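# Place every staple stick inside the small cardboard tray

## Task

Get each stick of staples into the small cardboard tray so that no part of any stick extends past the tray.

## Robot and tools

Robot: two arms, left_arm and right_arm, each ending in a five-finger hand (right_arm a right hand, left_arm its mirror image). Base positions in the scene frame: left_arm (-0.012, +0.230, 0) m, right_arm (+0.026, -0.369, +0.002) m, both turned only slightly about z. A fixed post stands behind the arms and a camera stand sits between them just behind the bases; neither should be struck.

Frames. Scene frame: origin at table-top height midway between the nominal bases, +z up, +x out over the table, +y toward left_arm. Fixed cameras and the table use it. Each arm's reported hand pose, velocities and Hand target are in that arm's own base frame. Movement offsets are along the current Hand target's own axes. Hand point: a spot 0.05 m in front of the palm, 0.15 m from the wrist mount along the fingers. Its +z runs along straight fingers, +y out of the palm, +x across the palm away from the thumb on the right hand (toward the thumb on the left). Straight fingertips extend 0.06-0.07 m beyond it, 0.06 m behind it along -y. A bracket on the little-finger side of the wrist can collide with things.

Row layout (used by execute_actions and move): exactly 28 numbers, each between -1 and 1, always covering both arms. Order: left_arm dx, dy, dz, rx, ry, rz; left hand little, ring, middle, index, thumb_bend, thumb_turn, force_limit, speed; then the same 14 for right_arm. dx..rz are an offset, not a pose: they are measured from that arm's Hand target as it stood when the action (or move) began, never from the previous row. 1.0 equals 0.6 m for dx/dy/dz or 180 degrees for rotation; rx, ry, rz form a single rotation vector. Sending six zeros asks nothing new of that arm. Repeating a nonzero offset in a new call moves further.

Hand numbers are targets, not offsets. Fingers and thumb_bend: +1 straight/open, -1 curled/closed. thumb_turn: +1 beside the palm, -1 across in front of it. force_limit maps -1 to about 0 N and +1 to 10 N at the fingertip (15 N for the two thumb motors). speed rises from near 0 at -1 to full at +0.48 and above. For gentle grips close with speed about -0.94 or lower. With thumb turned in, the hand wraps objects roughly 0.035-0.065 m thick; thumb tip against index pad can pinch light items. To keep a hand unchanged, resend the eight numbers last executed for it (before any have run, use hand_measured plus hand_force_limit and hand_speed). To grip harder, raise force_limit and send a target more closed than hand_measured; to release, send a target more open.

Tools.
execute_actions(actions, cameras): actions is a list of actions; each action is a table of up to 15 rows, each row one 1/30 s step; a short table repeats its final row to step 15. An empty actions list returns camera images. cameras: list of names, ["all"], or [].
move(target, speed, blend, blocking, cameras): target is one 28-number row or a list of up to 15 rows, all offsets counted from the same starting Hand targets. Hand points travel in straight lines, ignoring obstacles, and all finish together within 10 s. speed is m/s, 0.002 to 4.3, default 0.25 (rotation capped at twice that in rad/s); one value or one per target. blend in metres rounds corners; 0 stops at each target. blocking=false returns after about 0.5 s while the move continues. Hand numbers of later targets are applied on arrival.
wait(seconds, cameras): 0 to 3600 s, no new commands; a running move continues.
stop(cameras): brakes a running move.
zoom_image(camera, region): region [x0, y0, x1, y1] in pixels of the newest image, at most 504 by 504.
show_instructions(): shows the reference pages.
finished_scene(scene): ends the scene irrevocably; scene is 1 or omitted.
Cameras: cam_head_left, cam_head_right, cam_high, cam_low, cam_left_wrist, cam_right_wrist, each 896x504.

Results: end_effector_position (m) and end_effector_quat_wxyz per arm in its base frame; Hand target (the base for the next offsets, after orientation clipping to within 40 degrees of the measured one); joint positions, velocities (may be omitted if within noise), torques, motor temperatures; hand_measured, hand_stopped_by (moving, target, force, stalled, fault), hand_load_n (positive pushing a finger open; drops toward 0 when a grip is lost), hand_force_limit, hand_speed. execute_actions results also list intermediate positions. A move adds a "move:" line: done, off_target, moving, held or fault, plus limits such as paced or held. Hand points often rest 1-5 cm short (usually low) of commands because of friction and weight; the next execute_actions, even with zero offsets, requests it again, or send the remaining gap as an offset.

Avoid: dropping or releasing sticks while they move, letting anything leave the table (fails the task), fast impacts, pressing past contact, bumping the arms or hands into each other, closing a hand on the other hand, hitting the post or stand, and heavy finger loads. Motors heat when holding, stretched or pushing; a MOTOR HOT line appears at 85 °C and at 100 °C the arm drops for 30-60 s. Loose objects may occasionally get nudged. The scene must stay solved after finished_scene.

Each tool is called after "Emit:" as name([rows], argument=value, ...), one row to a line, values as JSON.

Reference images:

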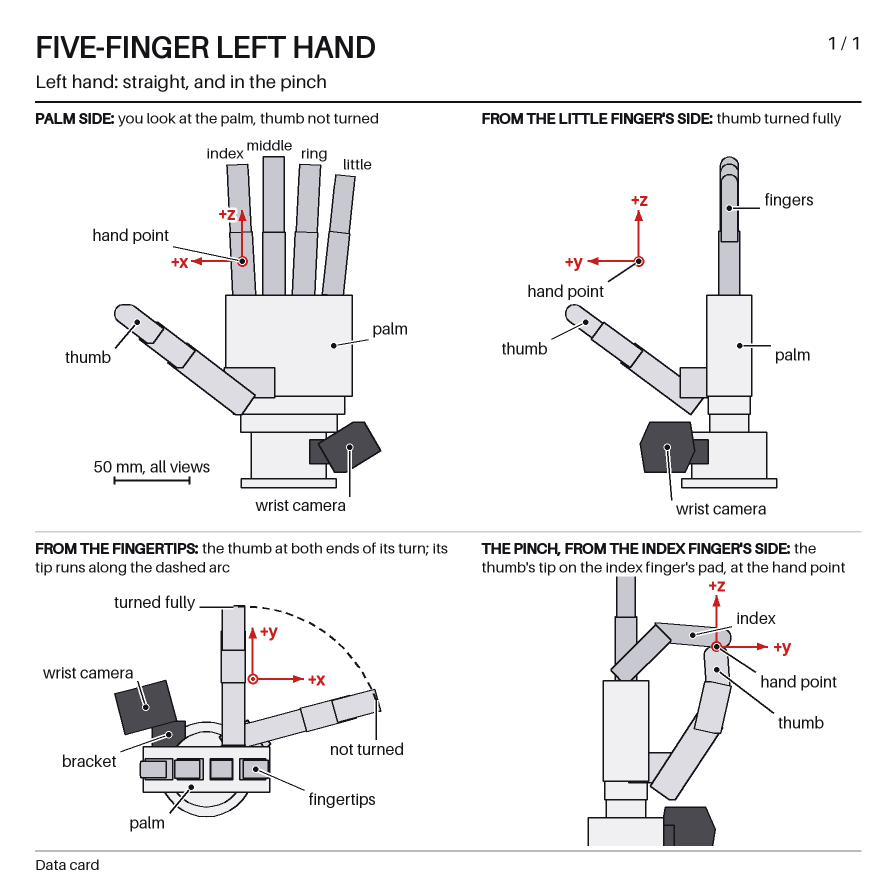

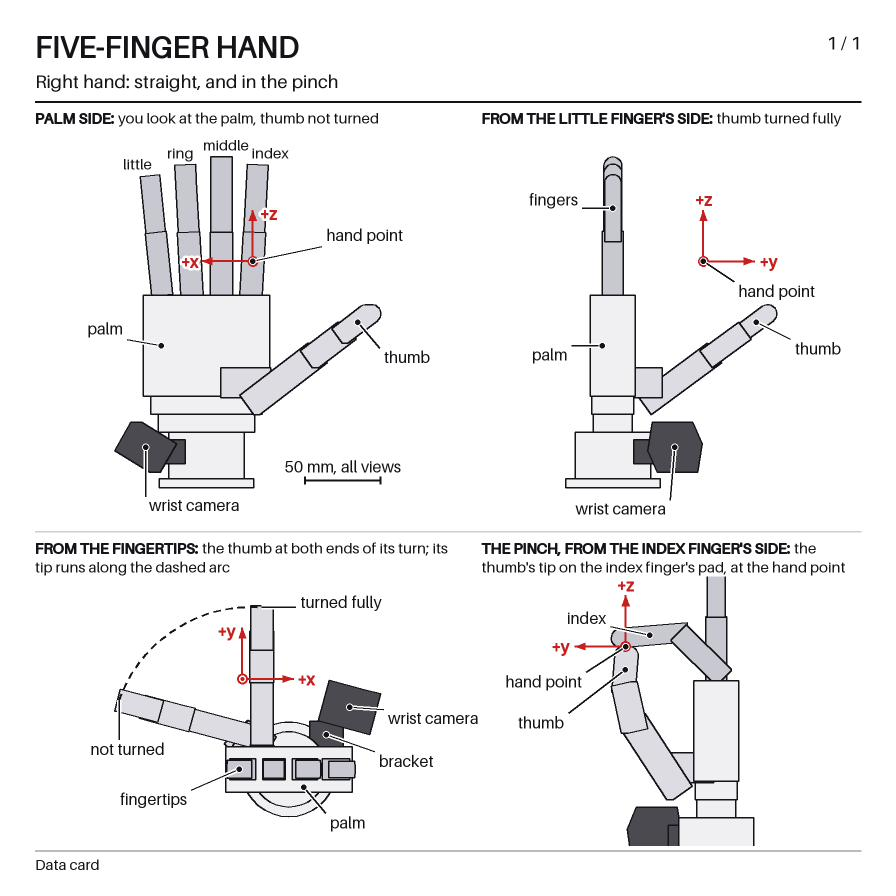

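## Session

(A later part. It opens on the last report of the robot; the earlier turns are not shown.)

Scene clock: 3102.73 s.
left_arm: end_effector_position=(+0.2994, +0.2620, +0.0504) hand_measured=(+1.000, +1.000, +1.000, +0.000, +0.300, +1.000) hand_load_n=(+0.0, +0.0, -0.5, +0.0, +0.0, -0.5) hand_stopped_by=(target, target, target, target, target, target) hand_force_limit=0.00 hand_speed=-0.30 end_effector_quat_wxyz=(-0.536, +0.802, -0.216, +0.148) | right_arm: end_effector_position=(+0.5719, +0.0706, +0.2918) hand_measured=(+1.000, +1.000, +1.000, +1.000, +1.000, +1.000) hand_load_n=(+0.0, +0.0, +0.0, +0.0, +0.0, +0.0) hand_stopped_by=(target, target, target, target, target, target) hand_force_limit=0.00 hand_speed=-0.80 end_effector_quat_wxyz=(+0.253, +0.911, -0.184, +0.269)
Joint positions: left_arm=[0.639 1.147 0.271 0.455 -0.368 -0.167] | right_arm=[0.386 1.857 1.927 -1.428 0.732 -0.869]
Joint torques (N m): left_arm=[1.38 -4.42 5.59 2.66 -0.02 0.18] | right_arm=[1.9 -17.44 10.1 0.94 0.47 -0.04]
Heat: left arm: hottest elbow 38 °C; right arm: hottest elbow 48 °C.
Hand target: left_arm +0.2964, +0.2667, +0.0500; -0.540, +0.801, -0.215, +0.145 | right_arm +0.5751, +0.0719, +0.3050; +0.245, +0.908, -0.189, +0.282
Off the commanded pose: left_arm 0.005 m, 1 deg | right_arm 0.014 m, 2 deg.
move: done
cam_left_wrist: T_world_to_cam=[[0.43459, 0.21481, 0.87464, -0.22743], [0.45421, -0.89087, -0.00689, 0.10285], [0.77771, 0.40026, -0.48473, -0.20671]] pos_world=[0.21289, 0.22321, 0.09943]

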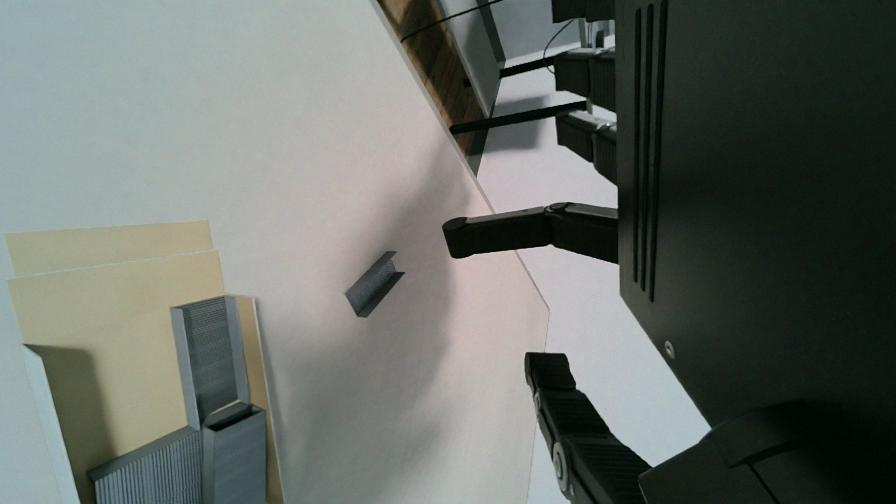

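Emit:
move(target=[-0.0095,0.0531,0.0176,0,0,0,1,1,1,0.0,0.3,1,0.0,-0.3,0,0,0,0,0,0,1,1,1,1,1,1,0,-0.8], speed=0.08, cameras=["cam_left_wrist"])

Emit:
zoom_image(camera="cam_left_wrist", region=[360, 180, 520, 340])

Scene clock: 3111.40 s.
left_arm: end_effector_position=(+0.2938, +0.2626, +0.0162) hand_measured=(+1.000, +1.000, +1.000, +0.000, +0.300, +1.000) hand_load_n=(+0.0, -0.5, -0.5, +0.0, +0.0, +0.0) hand_stopped_by=(target, target, target, target, target, target) hand_force_limit=0.00 hand_speed=-0.30 end_effector_quat_wxyz=(-0.536, +0.803, -0.217, +0.148) | right_arm: end_effector_position=(+0.5719, +0.0706, +0.2918) hand_measured=(+1.000, +1.000, +1.000, +1.000, +1.000, +1.000) hand_load_n=(+0.0, +0.0, +0.0, +0.0, +0.0, +0.0) hand_stopped_by=(target, target, target, target, target, target) hand_force_limit=0.00 hand_speed=-0.80 end_effector_quat_wxyz=(+0.253, +0.911, -0.184, +0.269)
Joint positions: left_arm=[0.656 1.311 0.226 0.666 -0.351 -0.158] | right_arm=[0.386 1.857 1.927 -1.428 0.732 -0.869]
Joint torques (N m): left_arm=[2.49 -4.37 4.55 2.73 -0.01 0.25] | right_arm=[1.85 -17.44 10.09 0.69 0.48 -0.07]
Heat: left arm: hottest elbow 38 °C; right arm: hottest elbow 48 °C.
Hand target: left_arm +0.2904, +0.2676, +0.0165; -0.540, +0.801, -0.215, +0.145 | right_arm +0.5751, +0.0719, +0.3050; +0.245, +0.908, -0.189, +0.282
Off the commanded pose: left_arm 0.006 m, 1 deg | right_arm 0.014 m, 2 deg.
move: done
cam_left_wrist: T_world_to_cam=[[0.43613, 0.21467, 0.8739, -0.19566], [0.45266, -0.89166, -0.00688, 0.10636], [0.77775, 0.39858, -0.48605, -0.2187]] pos_world=[0.20729, 0.22401, 0.06542]

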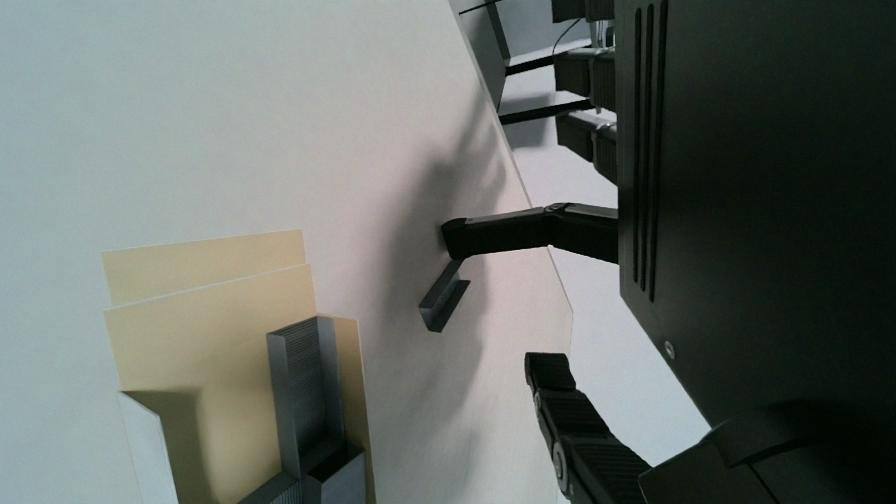

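Scaled by 3.150 from the camera's image (finer frame: 1280x720).

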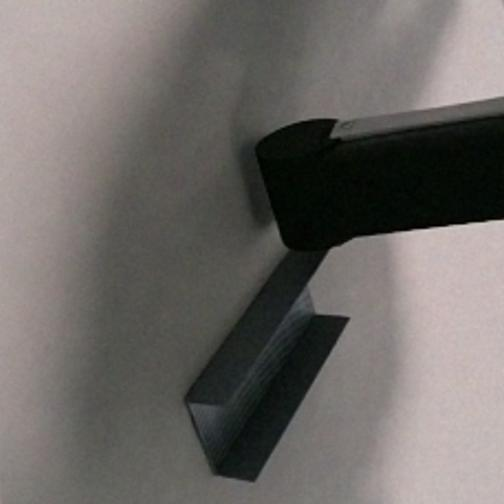

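Emit:
move(target=[0.038,-0.0085,0.012,0,0,0,1,1,1,0.0,0.3,1,0.0,-0.3,0,0,0,0,0,0,1,1,1,1,1,1,0,-0.8], speed=0.06, cameras=["cam_left_wrist"])

Emit:
zoom_image(camera="cam_left_wrist", region=[360, 180, 520, 340])

Scene clock: 3117.23 s.
left_arm: end_effector_position=(+0.2996, +0.2626, +0.0144) hand_measured=(+1.000, +1.000, +1.000, +0.000, +0.300, +1.000) hand_load_n=(+0.0, +0.0, +0.0, -0.5, +0.0, +0.0) hand_stopped_by=(target, target, target, target, target, target) hand_force_limit=0.00 hand_speed=-0.30 end_effector_quat_wxyz=(-0.540, +0.803, -0.214, +0.135) | right_arm: end_effector_position=(+0.5719, +0.0706, +0.2918) hand_measured=(+1.000, +1.000, +1.000, +1.000, +1.000, +1.000) hand_load_n=(+0.0, +0.0, +0.0, +0.0, +0.0, +0.0) hand_stopped_by=(target, target, target, target, target, target) hand_force_limit=0.00 hand_speed=-0.80 end_effector_quat_wxyz=(+0.253, +0.911, -0.184, +0.269)
Joint positions: left_arm=[0.618 1.336 0.241 0.667 -0.412 -0.164] | right_arm=[0.386 1.857 1.927 -1.428 0.732 -0.869]
Joint torques (N m): left_arm=[-0.21 -5.13 6.57 1.5 -0.17 -0.02] | right_arm=[1.96 -17.67 10.06 0.7 0.5 -0.03]
Heat: left arm: hottest elbow 38 °C; right arm: hottest elbow 48 °C.
Hand target: left_arm +0.3145, +0.2635, +0.0185; -0.540, +0.801, -0.215, +0.145 | right_arm +0.5751, +0.0719, +0.3050; +0.245, +0.908, -0.189, +0.282
Off the commanded pose: left_arm 0.015 m, 1 deg | right_arm 0.014 m, 2 deg.
move: off_target (left_arm)
cam_left_wrist: T_world_to_cam=[[0.44647, 0.21261, 0.86917, -0.19918], [0.46996, -0.88232, -0.02558, 0.09634], [0.76145, 0.4199, -0.49385, -0.22473]] pos_world=[0.21477, 0.22171, 0.06461]

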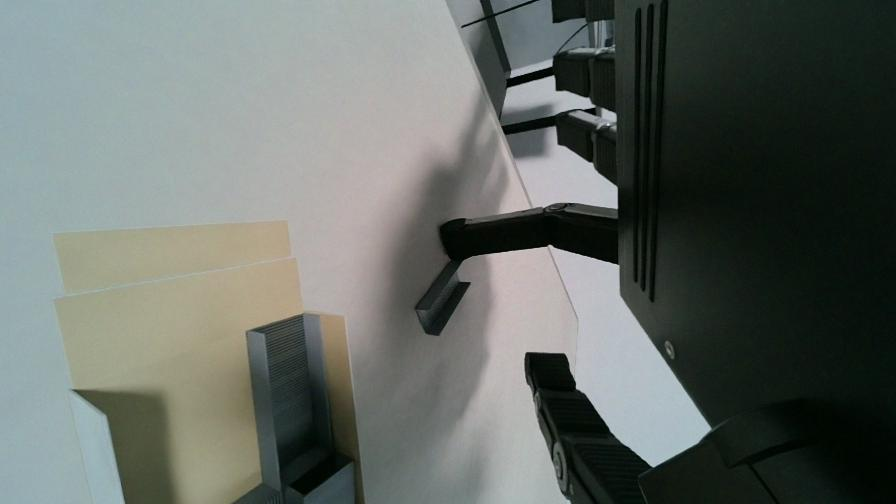

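Scaled by 3.150 from the camera's image (finer frame: 1280x720).

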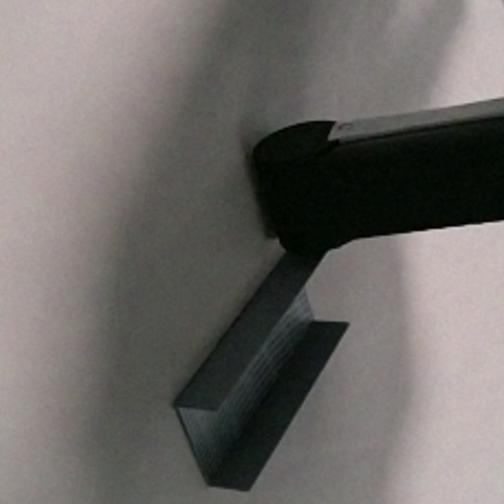

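Emit:
move(target=[0.0269,-0.0024,-0.0009,0,0,0,1,1,1,0.0,0.3,1,0.0,-0.3,0,0,0,0,0,0,1,1,1,1,1,1,0,-0.8], speed=0.06, cameras=["cam_left_wrist"])

Emit:
zoom_image(camera="cam_left_wrist", region=[360, 180, 520, 340])

Scene clock: 3120.43 s.
left_arm: end_effector_position=(+0.3140, +0.2536, +0.0149) hand_measured=(+1.000, +1.000, +1.000, +0.000, +0.300, +1.000) hand_load_n=(+0.0, +0.0, +0.0, -0.5, +0.0, +0.0) hand_stopped_by=(target, target, target, target, target, target) hand_force_limit=0.00 hand_speed=-0.30 end_effector_quat_wxyz=(-0.539, +0.803, -0.216, +0.136) | right_arm: end_effector_position=(+0.5719, +0.0706, +0.2918) hand_measured=(+1.000, +1.000, +1.000, +1.000, +1.000, +1.000) hand_load_n=(+0.0, +0.0, +0.0, +0.0, +0.0, +0.0) hand_stopped_by=(target, target, target, target, target, target) hand_force_limit=0.00 hand_speed=-0.80 end_effector_quat_wxyz=(+0.253, +0.911, -0.184, +0.269)
Joint positions: left_arm=[0.559 1.348 0.261 0.646 -0.46 -0.191] | right_arm=[0.386 1.857 1.927 -1.428 0.732 -0.869]
Joint torques (N m): left_arm=[0.5 -5.54 6.69 1.39 -0.21 -0.08] | right_arm=[2.02 -18.02 10.02 0.87 0.47 -0.08]
Heat: left arm: hottest elbow 38 °C; right arm: hottest elbow 48 °C.
Hand target: left_arm +0.3285, +0.2556, +0.0201; -0.540, +0.801, -0.215, +0.145 | right_arm +0.5751, +0.0719, +0.3050; +0.245, +0.908, -0.189, +0.282
Off the commanded pose: left_arm 0.016 m, 1 deg | right_arm 0.014 m, 2 deg.
move: off_target (left_arm)
cam_left_wrist: T_world_to_cam=[[0.44827, 0.21218, 0.86835, -0.2045], [0.4654, -0.88477, -0.02406, 0.08362], [0.76319, 0.41491, -0.49537, -0.23092]] pos_world=[0.22899, 0.21319, 0.0652]

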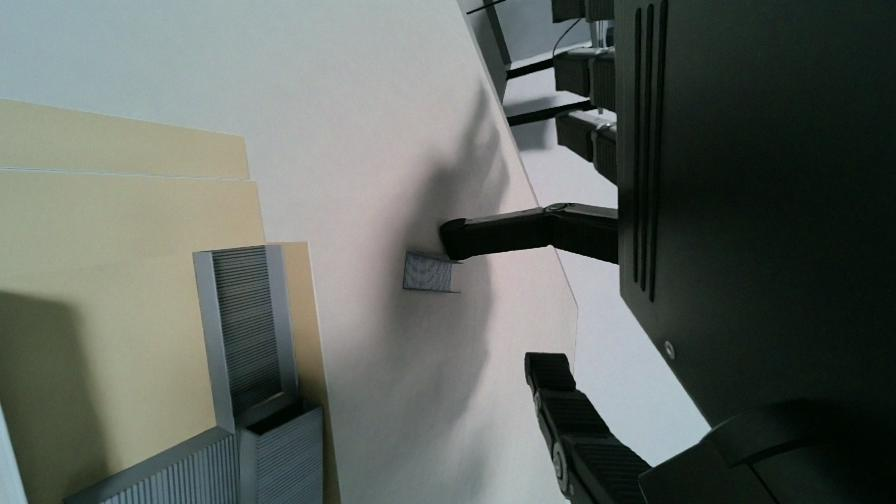

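Scaled by 3.150 from the camera's image (finer frame: 1280x720).

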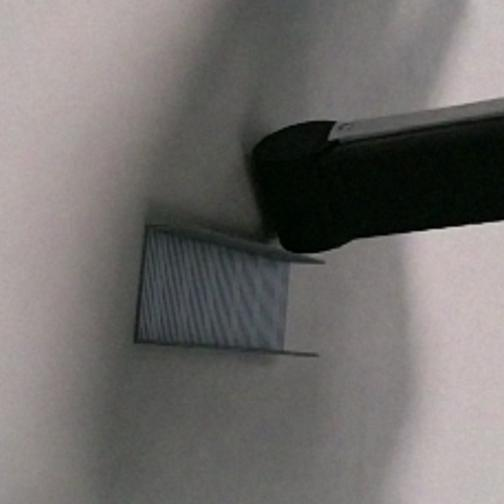

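Emit:
move(target=[0.0231,-0.0013,-0.0004,0,0,0,1,1,1,0.0,0.3,1,0.0,-0.3,0,0,0,0,0,0,1,1,1,1,1,1,0,-0.8], speed=0.06, cameras=["cam_left_wrist"])

Emit:
zoom_image(camera="cam_left_wrist", region=[360, 180, 520, 340])

Scene clock: 3123.80 s.
left_arm: end_effector_position=(+0.3252, +0.2469, +0.0148) hand_measured=(+1.000, +1.000, +1.000, +0.000, +0.300, +1.000) hand_load_n=(+0.0, +0.0, +0.0, -0.5, +0.0, +0.0) hand_stopped_by=(target, target, target, target, target, target) hand_force_limit=0.00 hand_speed=-0.30 end_effector_quat_wxyz=(-0.538, +0.803, -0.217, +0.135) | right_arm: end_effector_position=(+0.5719, +0.0706, +0.2918) hand_measured=(+1.000, +1.000, +1.000, +1.000, +1.000, +1.000) hand_load_n=(+0.0, +0.0, +0.0, +0.0, +0.0, +0.0) hand_stopped_by=(target, target, target, target, target, target) hand_force_limit=0.00 hand_speed=-0.80 end_effector_quat_wxyz=(+0.253, +0.911, -0.184, +0.269)
Joint positions: left_arm=[0.514 1.361 0.281 0.627 -0.501 -0.212] | right_arm=[0.386 1.857 1.927 -1.428 0.732 -0.869]
Joint torques (N m): left_arm=[0.38 -5.19 6.8 1.51 -0.33 -0.05] | right_arm=[1.9 -17.96 10.03 0.8 0.45 -0.09]
Heat: left arm: hottest elbow 38 °C; right arm: hottest elbow 48 °C.
Hand target: left_arm +0.3404, +0.2486, +0.0207; -0.540, +0.801, -0.215, +0.145 | right_arm +0.5751, +0.0719, +0.3050; +0.245, +0.908, -0.189, +0.282
Off the commanded pose: left_arm 0.017 m, 1 deg | right_arm 0.014 m, 2 deg.
move: off_target (left_arm)
cam_left_wrist: T_world_to_cam=[[0.45059, 0.21315, 0.86691, -0.209], [0.46512, -0.88492, -0.02418, 0.07272], [0.76199, 0.41412, -0.49787, -0.23613]] pos_world=[0.24028, 0.20668, 0.06538]

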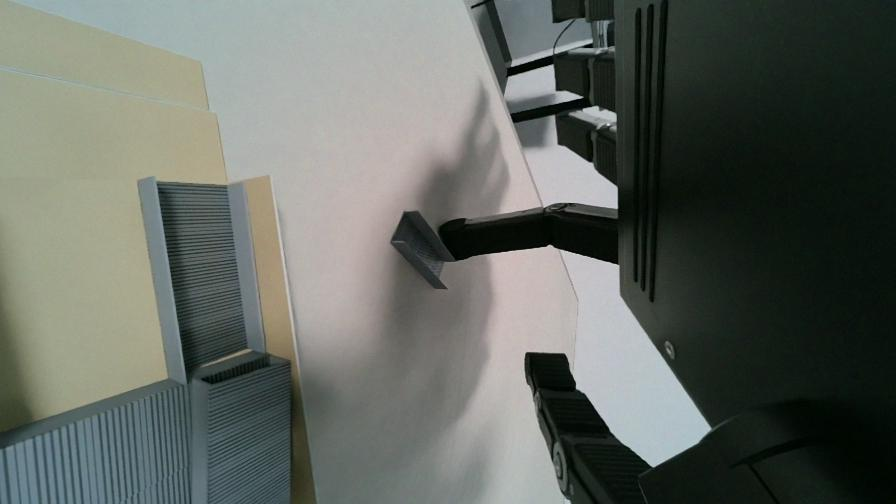

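Scaled by 3.150 from the camera's image (finer frame: 1280x720).

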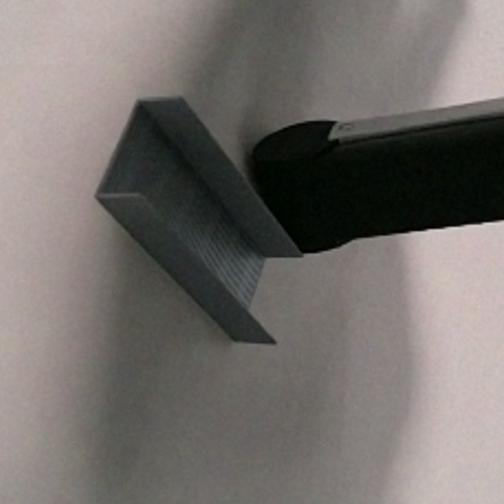

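Emit:
move([
  [0,-0.0386,-0.0156,0,0,0,1,1,1,0.0,0.3,1,0.0,-0.3,0,0,0,0,0,0,1,1,1,1,1,1,0,-0.8],
  [-0.037,-0.0388,-0.0342,0,-0.1185,-0.0479,1,1,1,0.1,0.3,-0.45,0.0,-0.5,0,0,0,0,0,0,1,1,1,1,1,1,0,-0.8],
], speed=0.1, cameras=["cam_left_wrist"])

Emit:
zoom_image(camera="cam_left_wrist", region=[340, 180, 500, 340])

Scene clock: 3136.43 s.
left_arm: end_effector_position=(+0.2959, +0.2488, +0.0360) hand_measured=(+1.000, +1.000, +1.000, +0.100, +0.300, -0.450) hand_load_n=(+0.0, +0.0, +0.0, +0.0, +0.0, -0.5) hand_stopped_by=(target, target, target, target, target, target) hand_force_limit=0.00 hand_speed=-0.50 end_effector_quat_wxyz=(-0.552, +0.832, -0.058, +0.017) | right_arm: end_effector_position=(+0.5719, +0.0706, +0.2918) hand_measured=(+1.000, +1.000, +1.000, +1.000, +1.000, +1.000) hand_load_n=(+0.0, +0.0, +0.0, +0.0, +0.0, +0.0) hand_stopped_by=(target, target, target, target, target, target) hand_force_limit=0.00 hand_speed=-0.80 end_effector_quat_wxyz=(+0.253, +0.911, -0.184, +0.269)
Joint positions: left_arm=[0.371 1.261 0.387 0.123 -0.963 -0.616] | right_arm=[0.386 1.857 1.927 -1.428 0.732 -0.869]
Joint torques (N m): left_arm=[0.26 -6.48 8.57 0.99 -0.71 -0.06] | right_arm=[2.37 -17.79 10.1 0.88 0.44 -0.02]
Heat: left arm: hottest elbow 38 °C; right arm: hottest elbow 48 °C.
Hand target: left_arm +0.3161, +0.2508, +0.0501; -0.558, +0.828, -0.051, +0.034 | right_arm +0.5751, +0.0719, +0.3050; +0.245, +0.908, -0.189, +0.282
Off the commanded pose: left_arm 0.025 m, 2 deg | right_arm 0.014 m, 2 deg.
move: off_target (left_arm); target 2's new numbers were sent with left_arm's hand 0.025 m and 2 deg from that target
cam_left_wrist: T_world_to_cam=[[0.34876, 0.37624, 0.85838, -0.22467], [0.77375, -0.6324, -0.03719, -0.06516], [0.52885, 0.67714, -0.51167, -0.19993]] pos_world=[0.23451, 0.1787, 0.08813]

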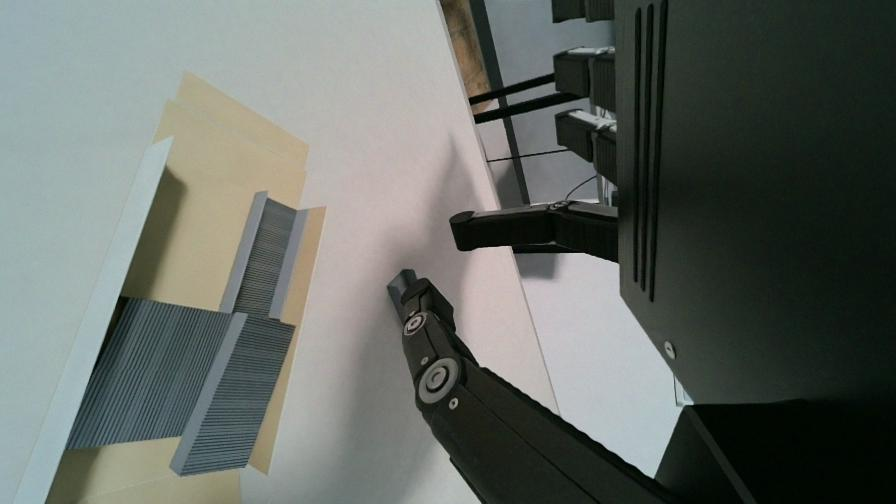

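Scaled by 3.150 from the camera's image (finer frame: 1280x720).

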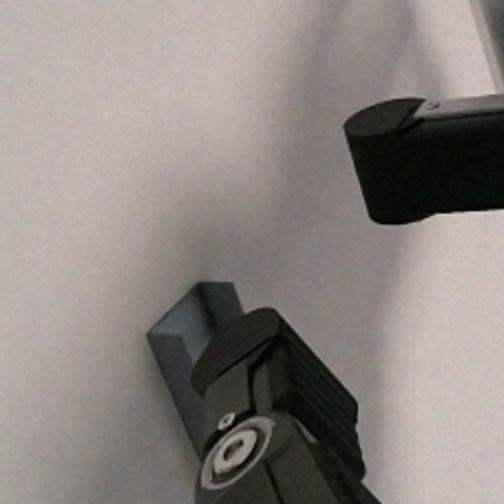

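Emit:
move(target=[0.0401,0.0117,0.0065,0,0,0,1,1,1,0.1,0.3,-0.45,0.0,-0.5,0,0,0,0,0,0,1,1,1,1,1,1,0,-0.8], speed=0.08, cameras=["cam_left_wrist"])

Emit:
zoom_image(camera="cam_left_wrist", region=[340, 180, 500, 340])

Scene clock: 3145.37 s.
left_arm: end_effector_position=(+0.3216, +0.2472, +0.0309) hand_measured=(+1.000, +1.000, +1.000, +0.100, +0.300, -0.450) hand_load_n=(+0.0, +0.0, +0.0, +0.0, +0.0, +0.0) hand_stopped_by=(target, target, target, target, target, target) hand_force_limit=0.00 hand_speed=-0.50 end_effector_quat_wxyz=(-0.553, +0.831, -0.058, +0.018) | right_arm: end_effector_position=(+0.5719, +0.0706, +0.2918) hand_measured=(+1.000, +1.000, +1.000, +1.000, +1.000, +1.000) hand_load_n=(+0.0, +0.0, +0.0, +0.0, +0.0, +0.0) hand_stopped_by=(target, target, target, target, target, target) hand_force_limit=0.00 hand_speed=-0.80 end_effector_quat_wxyz=(+0.253, +0.911, -0.184, +0.269)
Joint positions: left_arm=[0.334 1.347 0.444 0.121 -0.988 -0.655] | right_arm=[0.386 1.857 1.927 -1.428 0.732 -0.869]
Joint torques (N m): left_arm=[0.38 -6.01 7.92 1.21 -0.66 -0.02] | right_arm=[2.96 -18.32 9.99 0.92 0.47 -0.05]
Heat: left arm: hottest elbow 39 °C; right arm: hottest elbow 48 °C.
Hand target: left_arm +0.3402, +0.2488, +0.0421; -0.558, +0.828, -0.051, +0.034 | right_arm +0.5751, +0.0719, +0.3050; +0.245, +0.908, -0.189, +0.282
Off the commanded pose: left_arm 0.022 m, 2 deg | right_arm 0.014 m, 2 deg.
move: off_target (left_arm)
cam_left_wrist: T_world_to_cam=[[0.34799, 0.37348, 0.85989, -0.22766], [0.77198, -0.63459, -0.03679, -0.08509], [0.53193, 0.67662, -0.50915, -0.21603]] pos_world=[0.25983, 0.1772, 0.08264]

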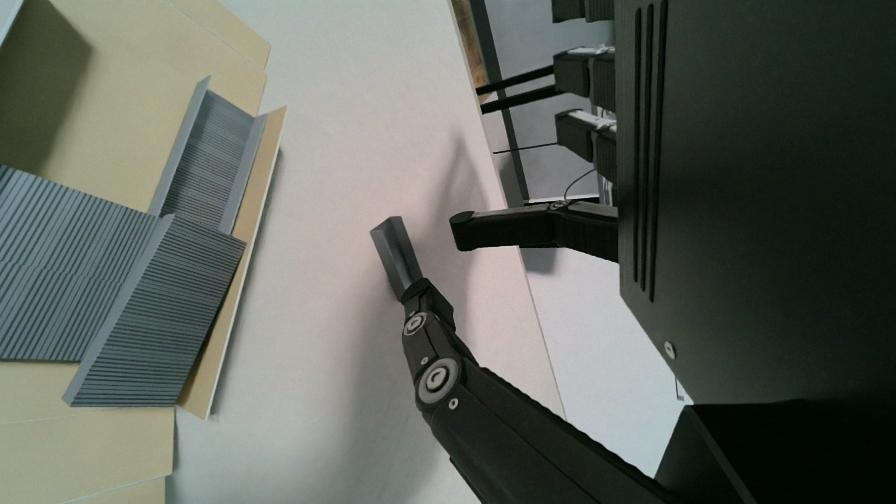

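Scaled by 3.150 from the camera's image (finer frame: 1280x720).

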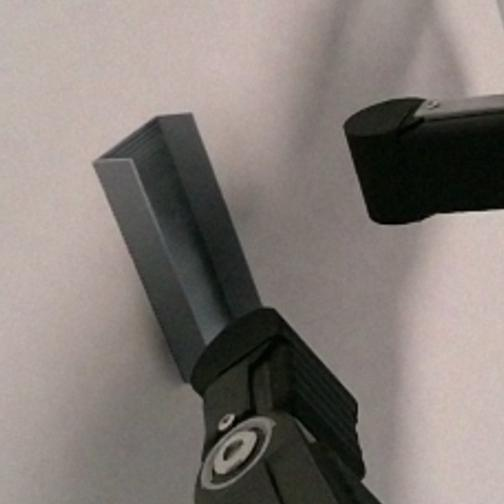

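Emit:
move(target=[-0.0002,0.0233,0.0112,0,0,0,1,1,1,0.1,0.3,-0.45,0.0,-0.5,0,0,0,0,0,0,1,1,1,1,1,1,0,-0.8], speed=0.05, cameras=["cam_left_wrist"])

Emit:
zoom_image(camera="cam_left_wrist", region=[340, 180, 500, 340])

Scene clock: 3151.67 s.
left_arm: end_effector_position=(+0.3257, +0.2486, +0.0190) hand_measured=(+1.000, +1.000, +1.000, +0.100, +0.300, -0.450) hand_load_n=(+0.0, +0.0, +0.0, +0.0, +0.0, +0.0) hand_stopped_by=(target, target, target, target, target, target) hand_force_limit=0.00 hand_speed=-0.50 end_effector_quat_wxyz=(-0.553, +0.831, -0.058, +0.019) | right_arm: end_effector_position=(+0.5719, +0.0706, +0.2918) hand_measured=(+1.000, +1.000, +1.000, +1.000, +1.000, +1.000) hand_load_n=(+0.0, +0.0, +0.0, +0.0, +0.0, +0.0) hand_stopped_by=(target, target, target, target, target, target) hand_force_limit=0.00 hand_speed=-0.80 end_effector_quat_wxyz=(+0.253, +0.911, -0.184, +0.269)
Joint positions: left_arm=[0.334 1.401 0.444 0.176 -0.988 -0.656] | right_arm=[0.386 1.857 1.927 -1.428 0.732 -0.869]
Joint torques (N m): left_arm=[0.32 -7.06 6.68 1.84 -0.62 0.05] | right_arm=[1.38 -17.49 10.19 0.88 0.44 -0.05]
Heat: left arm: hottest elbow 40 °C; right arm: hottest elbow 48 °C.
Hand target: left_arm +0.3402, +0.2498, +0.0267; -0.558, +0.828, -0.051, +0.034 | right_arm +0.5751, +0.0719, +0.3050; +0.245, +0.908, -0.189, +0.282
Off the commanded pose: left_arm 0.016 m, 2 deg | right_arm 0.014 m, 2 deg.
move: off_target (left_arm)
cam_left_wrist: T_world_to_cam=[[0.34705, 0.37349, 0.86027, -0.21916], [0.77219, -0.63436, -0.03611, -0.08795], [0.53224, 0.67683, -0.50856, -0.22538]] pos_world=[0.26393, 0.1786, 0.07074]

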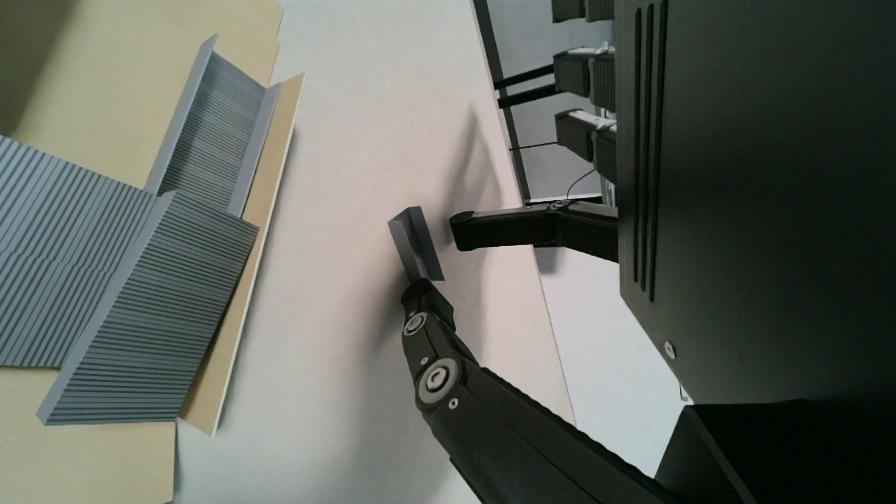

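Scaled by 3.150 from the camera's image (finer frame: 1280x720).

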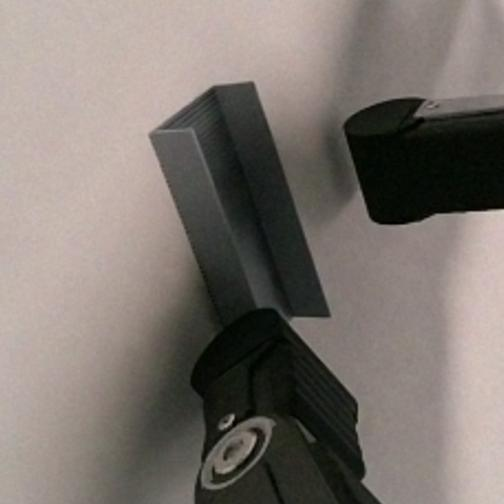

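Emit:
move(target=[-0.0298,0.0137,0.0016,0,0,0,1,1,1,0.1,0.3,-0.45,0.0,-0.5,0,0,0,0,0,0,1,1,1,1,1,1,0,-0.8], speed=0.05, cameras=["cam_left_wrist"])

Emit:
zoom_image(camera="cam_left_wrist", region=[340, 180, 500, 340])

Scene clock: 3156.37 s.
left_arm: end_effector_position=(+0.3227, +0.2462, +0.0160) hand_measured=(+1.000, +1.000, +1.000, +0.100, +0.300, -0.450) hand_load_n=(+0.0, +0.0, +0.0, +0.0, +0.0, +0.0) hand_stopped_by=(target, target, target, target, target, target) hand_force_limit=0.00 hand_speed=-0.50 end_effector_quat_wxyz=(-0.556, +0.829, -0.053, +0.033) | right_arm: end_effector_position=(+0.5719, +0.0706, +0.2918) hand_measured=(+1.000, +1.000, +1.000, +1.000, +1.000, +1.000) hand_load_n=(+0.0, +0.0, +0.0, +0.0, +0.0, +0.0) hand_stopped_by=(target, target, target, target, target, target) hand_force_limit=0.00 hand_speed=-0.80 end_effector_quat_wxyz=(+0.253, +0.911, -0.184, +0.269)
Joint positions: left_arm=[0.334 1.401 0.413 0.239 -0.979 -0.652] | right_arm=[0.386 1.857 1.927 -1.428 0.732 -0.869]
Joint torques (N m): left_arm=[1.61 -7.18 4.51 2.06 -0.39 0.21] | right_arm=[2.08 -17.61 10.07 0.76 0.42 -0.07]
Heat: left arm: hottest elbow 40 °C; right arm: hottest elbow 48 °C.
Hand target: left_arm +0.3222, +0.2498, +0.0187; -0.558, +0.828, -0.051, +0.034 | right_arm +0.5751, +0.0719, +0.3050; +0.245, +0.908, -0.189, +0.282
Off the commanded pose: left_arm 0.005 m, 0 deg | right_arm 0.014 m, 2 deg.
move: done
cam_left_wrist: T_world_to_cam=[[0.32532, 0.36631, 0.87177, -0.2061], [0.76792, -0.64031, -0.01751, -0.08483], [0.55179, 0.67514, -0.4896, -0.22991]] pos_world=[0.25905, 0.1764, 0.06562]

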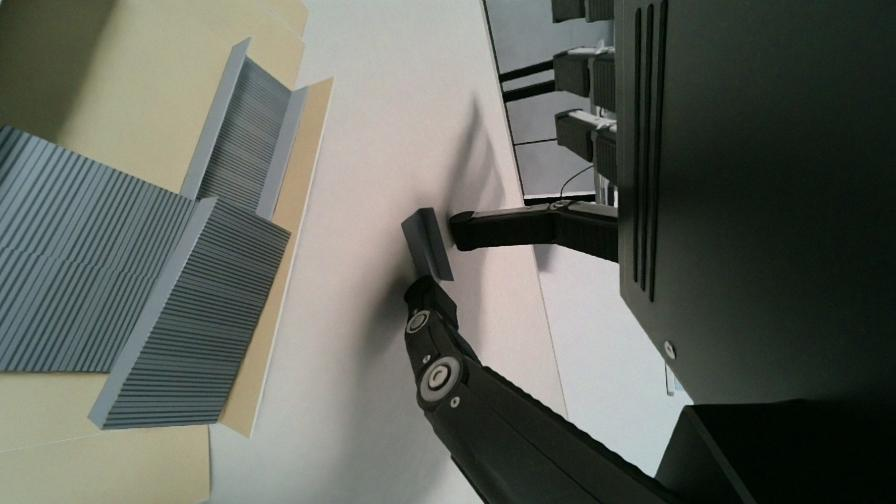

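Scaled by 3.150 from the camera's image (finer frame: 1280x720).

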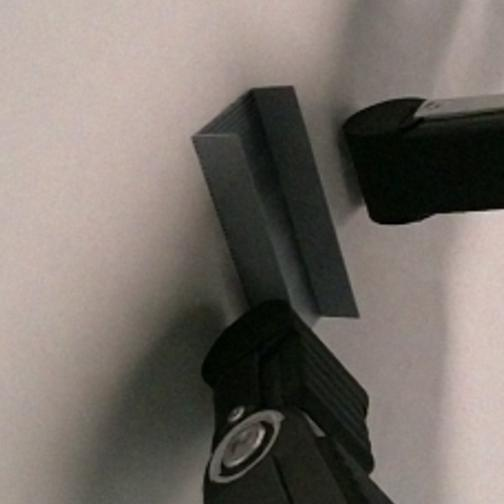

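Emit:
move(target=[-0.0088,-0.0008,0.0022,0,0,0,1,1,1,0.1,0.3,-0.45,0.0,-0.5,0,0,0,0,0,0,1,1,1,1,1,1,0,-0.8], speed=0.05, cameras=["cam_left_wrist"])

Emit:
zoom_image(camera="cam_left_wrist", region=[340, 180, 500, 340])

Scene clock: 3161.77 s.
left_arm: end_effector_position=(+0.3211, +0.2468, +0.0157) hand_measured=(+1.000, +1.000, +1.000, +0.100, +0.300, -0.450) hand_load_n=(+0.0, +0.0, +0.0, -0.5, +0.0, +0.5) hand_stopped_by=(target, target, target, target, target, target) hand_force_limit=0.00 hand_speed=-0.50 end_effector_quat_wxyz=(-0.556, +0.829, -0.055, +0.036) | right_arm: end_effector_position=(+0.5719, +0.0706, +0.2918) hand_measured=(+1.000, +1.000, +1.000, +1.000, +1.000, +1.000) hand_load_n=(+0.0, +0.0, +0.0, +0.0, +0.0, +0.0) hand_stopped_by=(target, target, target, target, target, target) hand_force_limit=0.00 hand_speed=-0.80 end_effector_quat_wxyz=(+0.253, +0.911, -0.184, +0.269)
Joint positions: left_arm=[0.34 1.398 0.404 0.258 -0.97 -0.64] | right_arm=[0.386 1.857 1.927 -1.428 0.732 -0.869]
Joint torques (N m): left_arm=[2.37 -8.23 4.19 1.48 -0.36 0.27] | right_arm=[2.14 -17.96 10.15 0.8 0.48 -0.02]
Heat: left arm: hottest elbow 39 °C; right arm: hottest elbow 48 °C.
Hand target: left_arm +0.3171, +0.2520, +0.0187; -0.558, +0.828, -0.051, +0.034 | right_arm +0.5751, +0.0719, +0.3050; +0.245, +0.908, -0.189, +0.282
Off the commanded pose: left_arm 0.007 m, 1 deg | right_arm 0.014 m, 2 deg.
move: done
cam_left_wrist: T_world_to_cam=[[0.32414, 0.3648, 0.87284, -0.20482], [0.76467, -0.64425, -0.01471, -0.08119], [0.55696, 0.67221, -0.48778, -0.23056]] pos_world=[0.25688, 0.17739, 0.06512]

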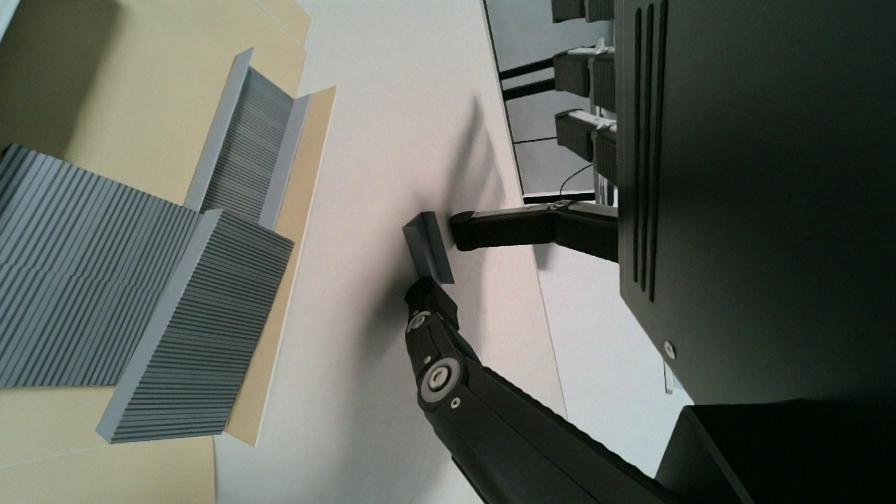

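Scaled by 3.150 from the camera's image (finer frame: 1280x720).

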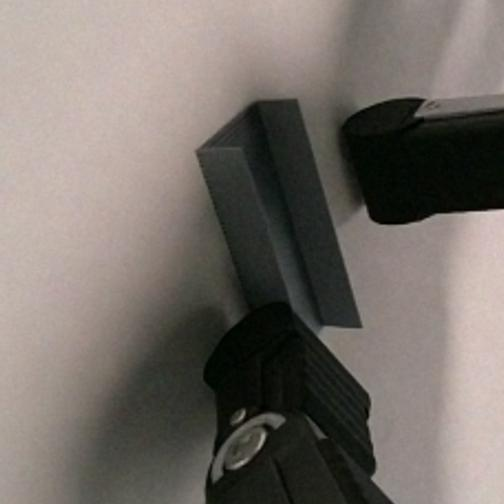

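Emit:
move(target=[-0.0083,0.0004,-0.0009,0,0,0,1,1,1,0.1,0.3,-0.45,0.0,-0.5,0,0,0,0,0,0,1,1,1,1,1,1,0,-0.8], speed=0.05, cameras=["cam_left_wrist"])

Emit:
zoom_image(camera="cam_left_wrist", region=[340, 180, 500, 340])

Scene clock: 3169.23 s.
left_arm: end_effector_position=(+0.3156, +0.2469, +0.0157) hand_measured=(+1.000, +1.000, +1.000, +0.100, +0.300, -0.450) hand_load_n=(+0.0, +0.0, +0.0, +0.0, +0.0, +0.0) hand_stopped_by=(target, target, target, target, target, target) hand_force_limit=0.00 hand_speed=-0.50 end_effector_quat_wxyz=(-0.556, +0.829, -0.054, +0.035) | right_arm: end_effector_position=(+0.5719, +0.0706, +0.2918) hand_measured=(+1.000, +1.000, +1.000, +1.000, +1.000, +1.000) hand_load_n=(+0.0, +0.5, +0.0, +0.0, +0.0, +0.0) hand_stopped_by=(target, target, target, target, target, target) hand_force_limit=0.00 hand_speed=-0.80 end_effector_quat_wxyz=(+0.253, +0.911, -0.184, +0.269)
Joint positions: left_arm=[0.347 1.385 0.39 0.265 -0.965 -0.633] | right_arm=[0.386 1.857 1.927 -1.428 0.732 -0.869]
Joint torques (N m): left_arm=[2.08 -8.29 4.27 1.78 -0.34 0.27] | right_arm=[1.67 -17.2 10.09 0.91 0.41 -0.07]
Heat: left arm: hottest elbow 38 °C; right arm: hottest elbow 48 °C.
Hand target: left_arm +0.3120, +0.2519, +0.0187; -0.558, +0.828, -0.051, +0.034 | right_arm +0.5751, +0.0719, +0.3050; +0.245, +0.908, -0.189, +0.282
Off the commanded pose: left_arm 0.007 m, 1 deg | right_arm 0.014 m, 2 deg.
move: done
cam_left_wrist: T_world_to_cam=[[0.32416, 0.36508, 0.87272, -0.20312], [0.76509, -0.64375, -0.01488, -0.0771], [0.55638, 0.67253, -0.488, -0.22745]] pos_world=[0.25138, 0.1775, 0.06512]

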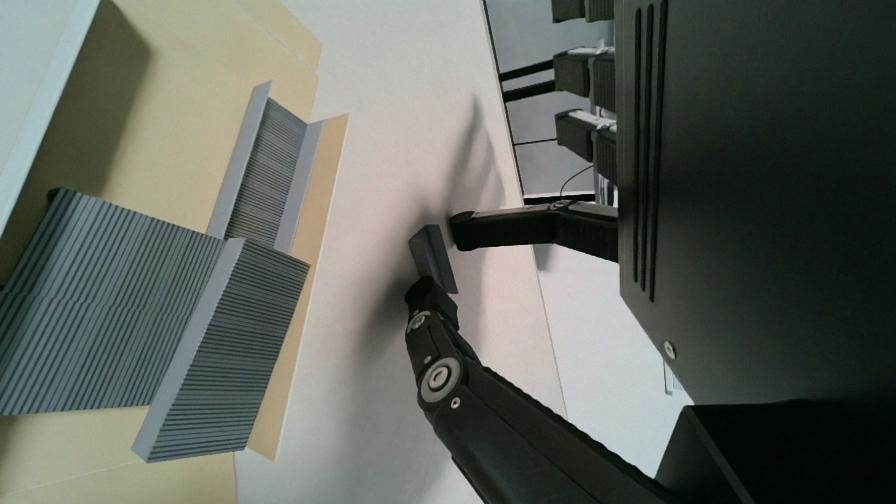

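Scaled by 3.150 from the camera's image (finer frame: 1280x720).

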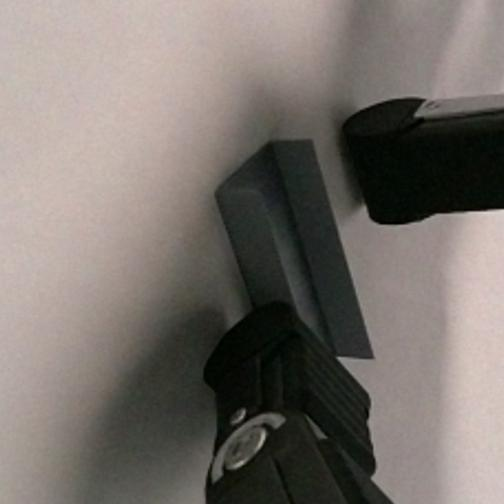

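Emit:
move(target=[0,0,0,0,0,0,1,1,1,-0.45,0.3,-0.45,-0.1,-0.94,0,0,0,0,0,0,1,1,1,1,1,1,0,-0.8], cameras=["cam_left_wrist"])

Scene clock: 3188.60 s.
left_arm: end_effector_position=(+0.3159, +0.2477, +0.0170) hand_measured=(+1.000, +1.000, +1.000, -0.168, +0.302, -0.450) hand_load_n=(+0.0, +0.0, +0.0, +5.0, +3.5, +0.0) hand_stopped_by=(target, target, target, force, target, target) hand_force_limit=-0.10 hand_speed=-0.94 end_effector_quat_wxyz=(-0.557, +0.828, -0.053, +0.037) | right_arm: end_effector_position=(+0.5719, +0.0706, +0.2918) hand_measured=(+1.000, +1.000, +1.000, +1.000, +1.000, +1.000) hand_load_n=(+0.0, +0.0, +0.0, +0.0, +0.0, +0.0) hand_stopped_by=(target, target, target, target, target, target) hand_force_limit=0.00 hand_speed=-0.80 end_effector_quat_wxyz=(+0.253, +0.911, -0.184, +0.269)
Joint positions: left_arm=[0.349 1.383 0.39 0.268 -0.965 -0.632] | right_arm=[0.386 1.857 1.927 -1.428 0.732 -0.869]
Joint torques (N m): left_arm=[2.2 -7.3 4.56 1.87 -0.37 0.24] | right_arm=[2.14 -17.08 10.02 0.85 0.45 -0.06]
Heat: left arm: hottest elbow 37 °C; right arm: hottest elbow 48 °C.
Hand target: left_arm +0.3120, +0.2520, +0.0186; -0.558, +0.828, -0.051, +0.034 | right_arm +0.5751, +0.0719, +0.3050; +0.245, +0.908, -0.189, +0.282
Off the commanded pose: left_arm 0.006 m, 0 deg | right_arm 0.014 m, 2 deg.
move: done
cam_left_wrist: T_world_to_cam=[[0.31991, 0.36383, 0.87481, -0.20302], [0.76594, -0.64279, -0.01276, -0.07744], [0.55767, 0.67413, -0.4843, -0.22832]] pos_world=[0.25159, 0.178, 0.06604]

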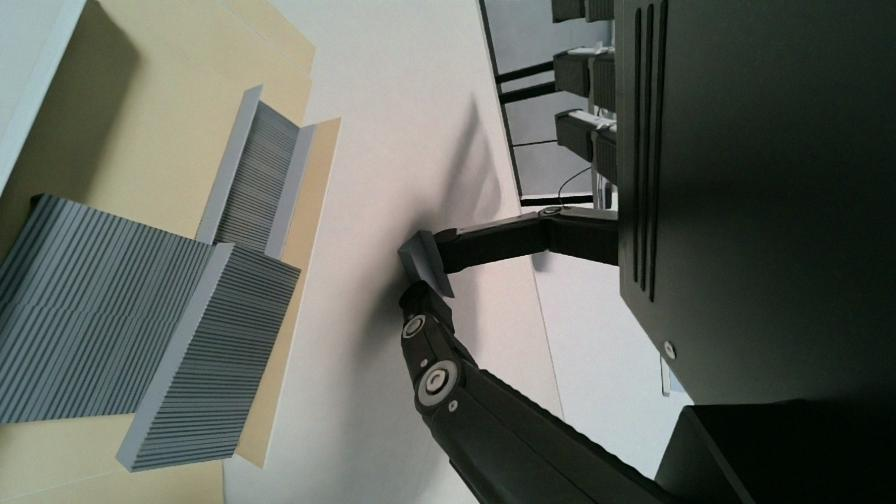

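Emit:
zoom_image(camera="cam_left_wrist", region=[340, 180, 500, 340])

Scaled by 3.150 from the camera's image (finer frame: 1280x720).

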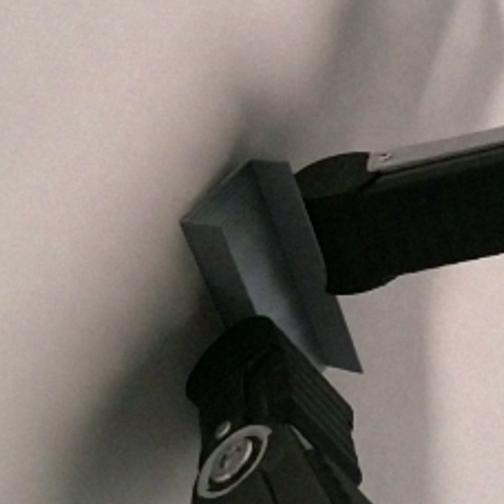

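Emit:
move([
  [0.01654,-0.02394,-0.00749,0,0,0,1,1,1,-0.45,0.3,-0.45,-0.1,-0.94,0,0,0,0,0,0,1,1,1,1,1,1,0,-0.8],
  [0.01985,-0.07044,-0.02587,0,0,0,1,1,1,-0.45,0.3,-0.45,-0.1,-0.94,0,0,0,0,0,0,1,1,1,1,1,1,0,-0.8],
], speed=0.06, blend=0.005, cameras=["cam_left_wrist"])

Scene clock: 3203.03 s.
left_arm: end_effector_position=(+0.3086, +0.2455, +0.0460) hand_measured=(+1.000, +1.000, +1.000, -0.168, +0.302, -0.450) hand_load_n=(+0.0, +0.0, +0.0, +4.5, +4.0, +0.0) hand_stopped_by=(target, target, target, force, target, target) hand_force_limit=-0.10 hand_speed=-0.94 end_effector_quat_wxyz=(-0.550, +0.832, -0.063, +0.020) | right_arm: end_effector_position=(+0.5719, +0.0706, +0.2918) hand_measured=(+1.000, +1.000, +1.000, +1.000, +1.000, +1.000) hand_load_n=(+0.5, +0.0, +0.0, +0.0, +0.0, +0.0) hand_stopped_by=(target, target, target, target, target, target) hand_force_limit=0.00 hand_speed=-0.80 end_effector_quat_wxyz=(+0.253, +0.911, -0.184, +0.269)
Joint positions: left_arm=[0.349 1.253 0.425 0.062 -0.968 -0.632] | right_arm=[0.386 1.857 1.927 -1.428 0.732 -0.869]
Joint torques (N m): left_arm=[1.44 -5.54 8.68 1.09 -0.72 0.04] | right_arm=[2.49 -17.14 9.98 0.91 0.42 -0.07]
Heat: left arm: hottest elbow 37 °C; right arm: hottest elbow 48 °C.
Hand target: left_arm +0.3241, +0.2520, +0.0636; -0.558, +0.828, -0.051, +0.034 | right_arm +0.5751, +0.0719, +0.3050; +0.245, +0.908, -0.189, +0.282
Off the commanded pose: left_arm 0.024 m, 2 deg | right_arm 0.014 m, 2 deg.
move: off_target (left_arm)
cam_left_wrist: T_world_to_cam=[[0.35292, 0.37511, 0.85717, -0.23738], [0.76631, -0.64153, -0.03477, -0.07222], [0.53686, 0.66913, -0.51385, -0.19975]] pos_world=[0.24636, 0.17637, 0.09832]

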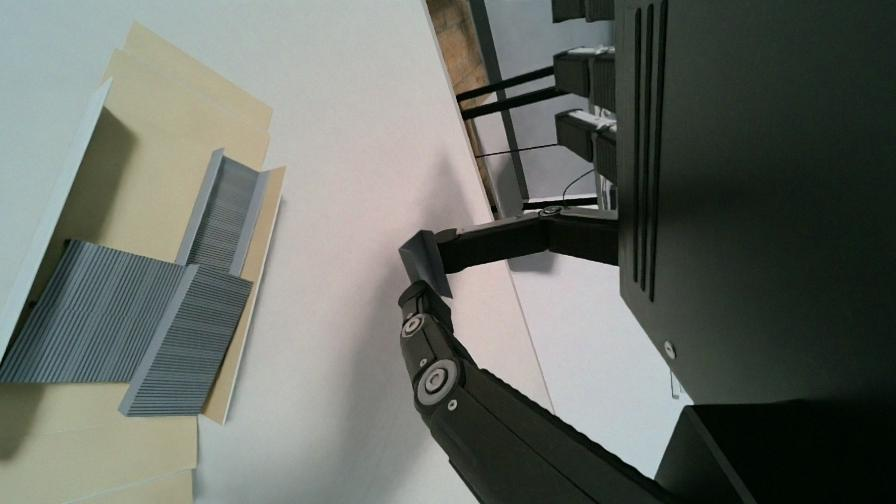

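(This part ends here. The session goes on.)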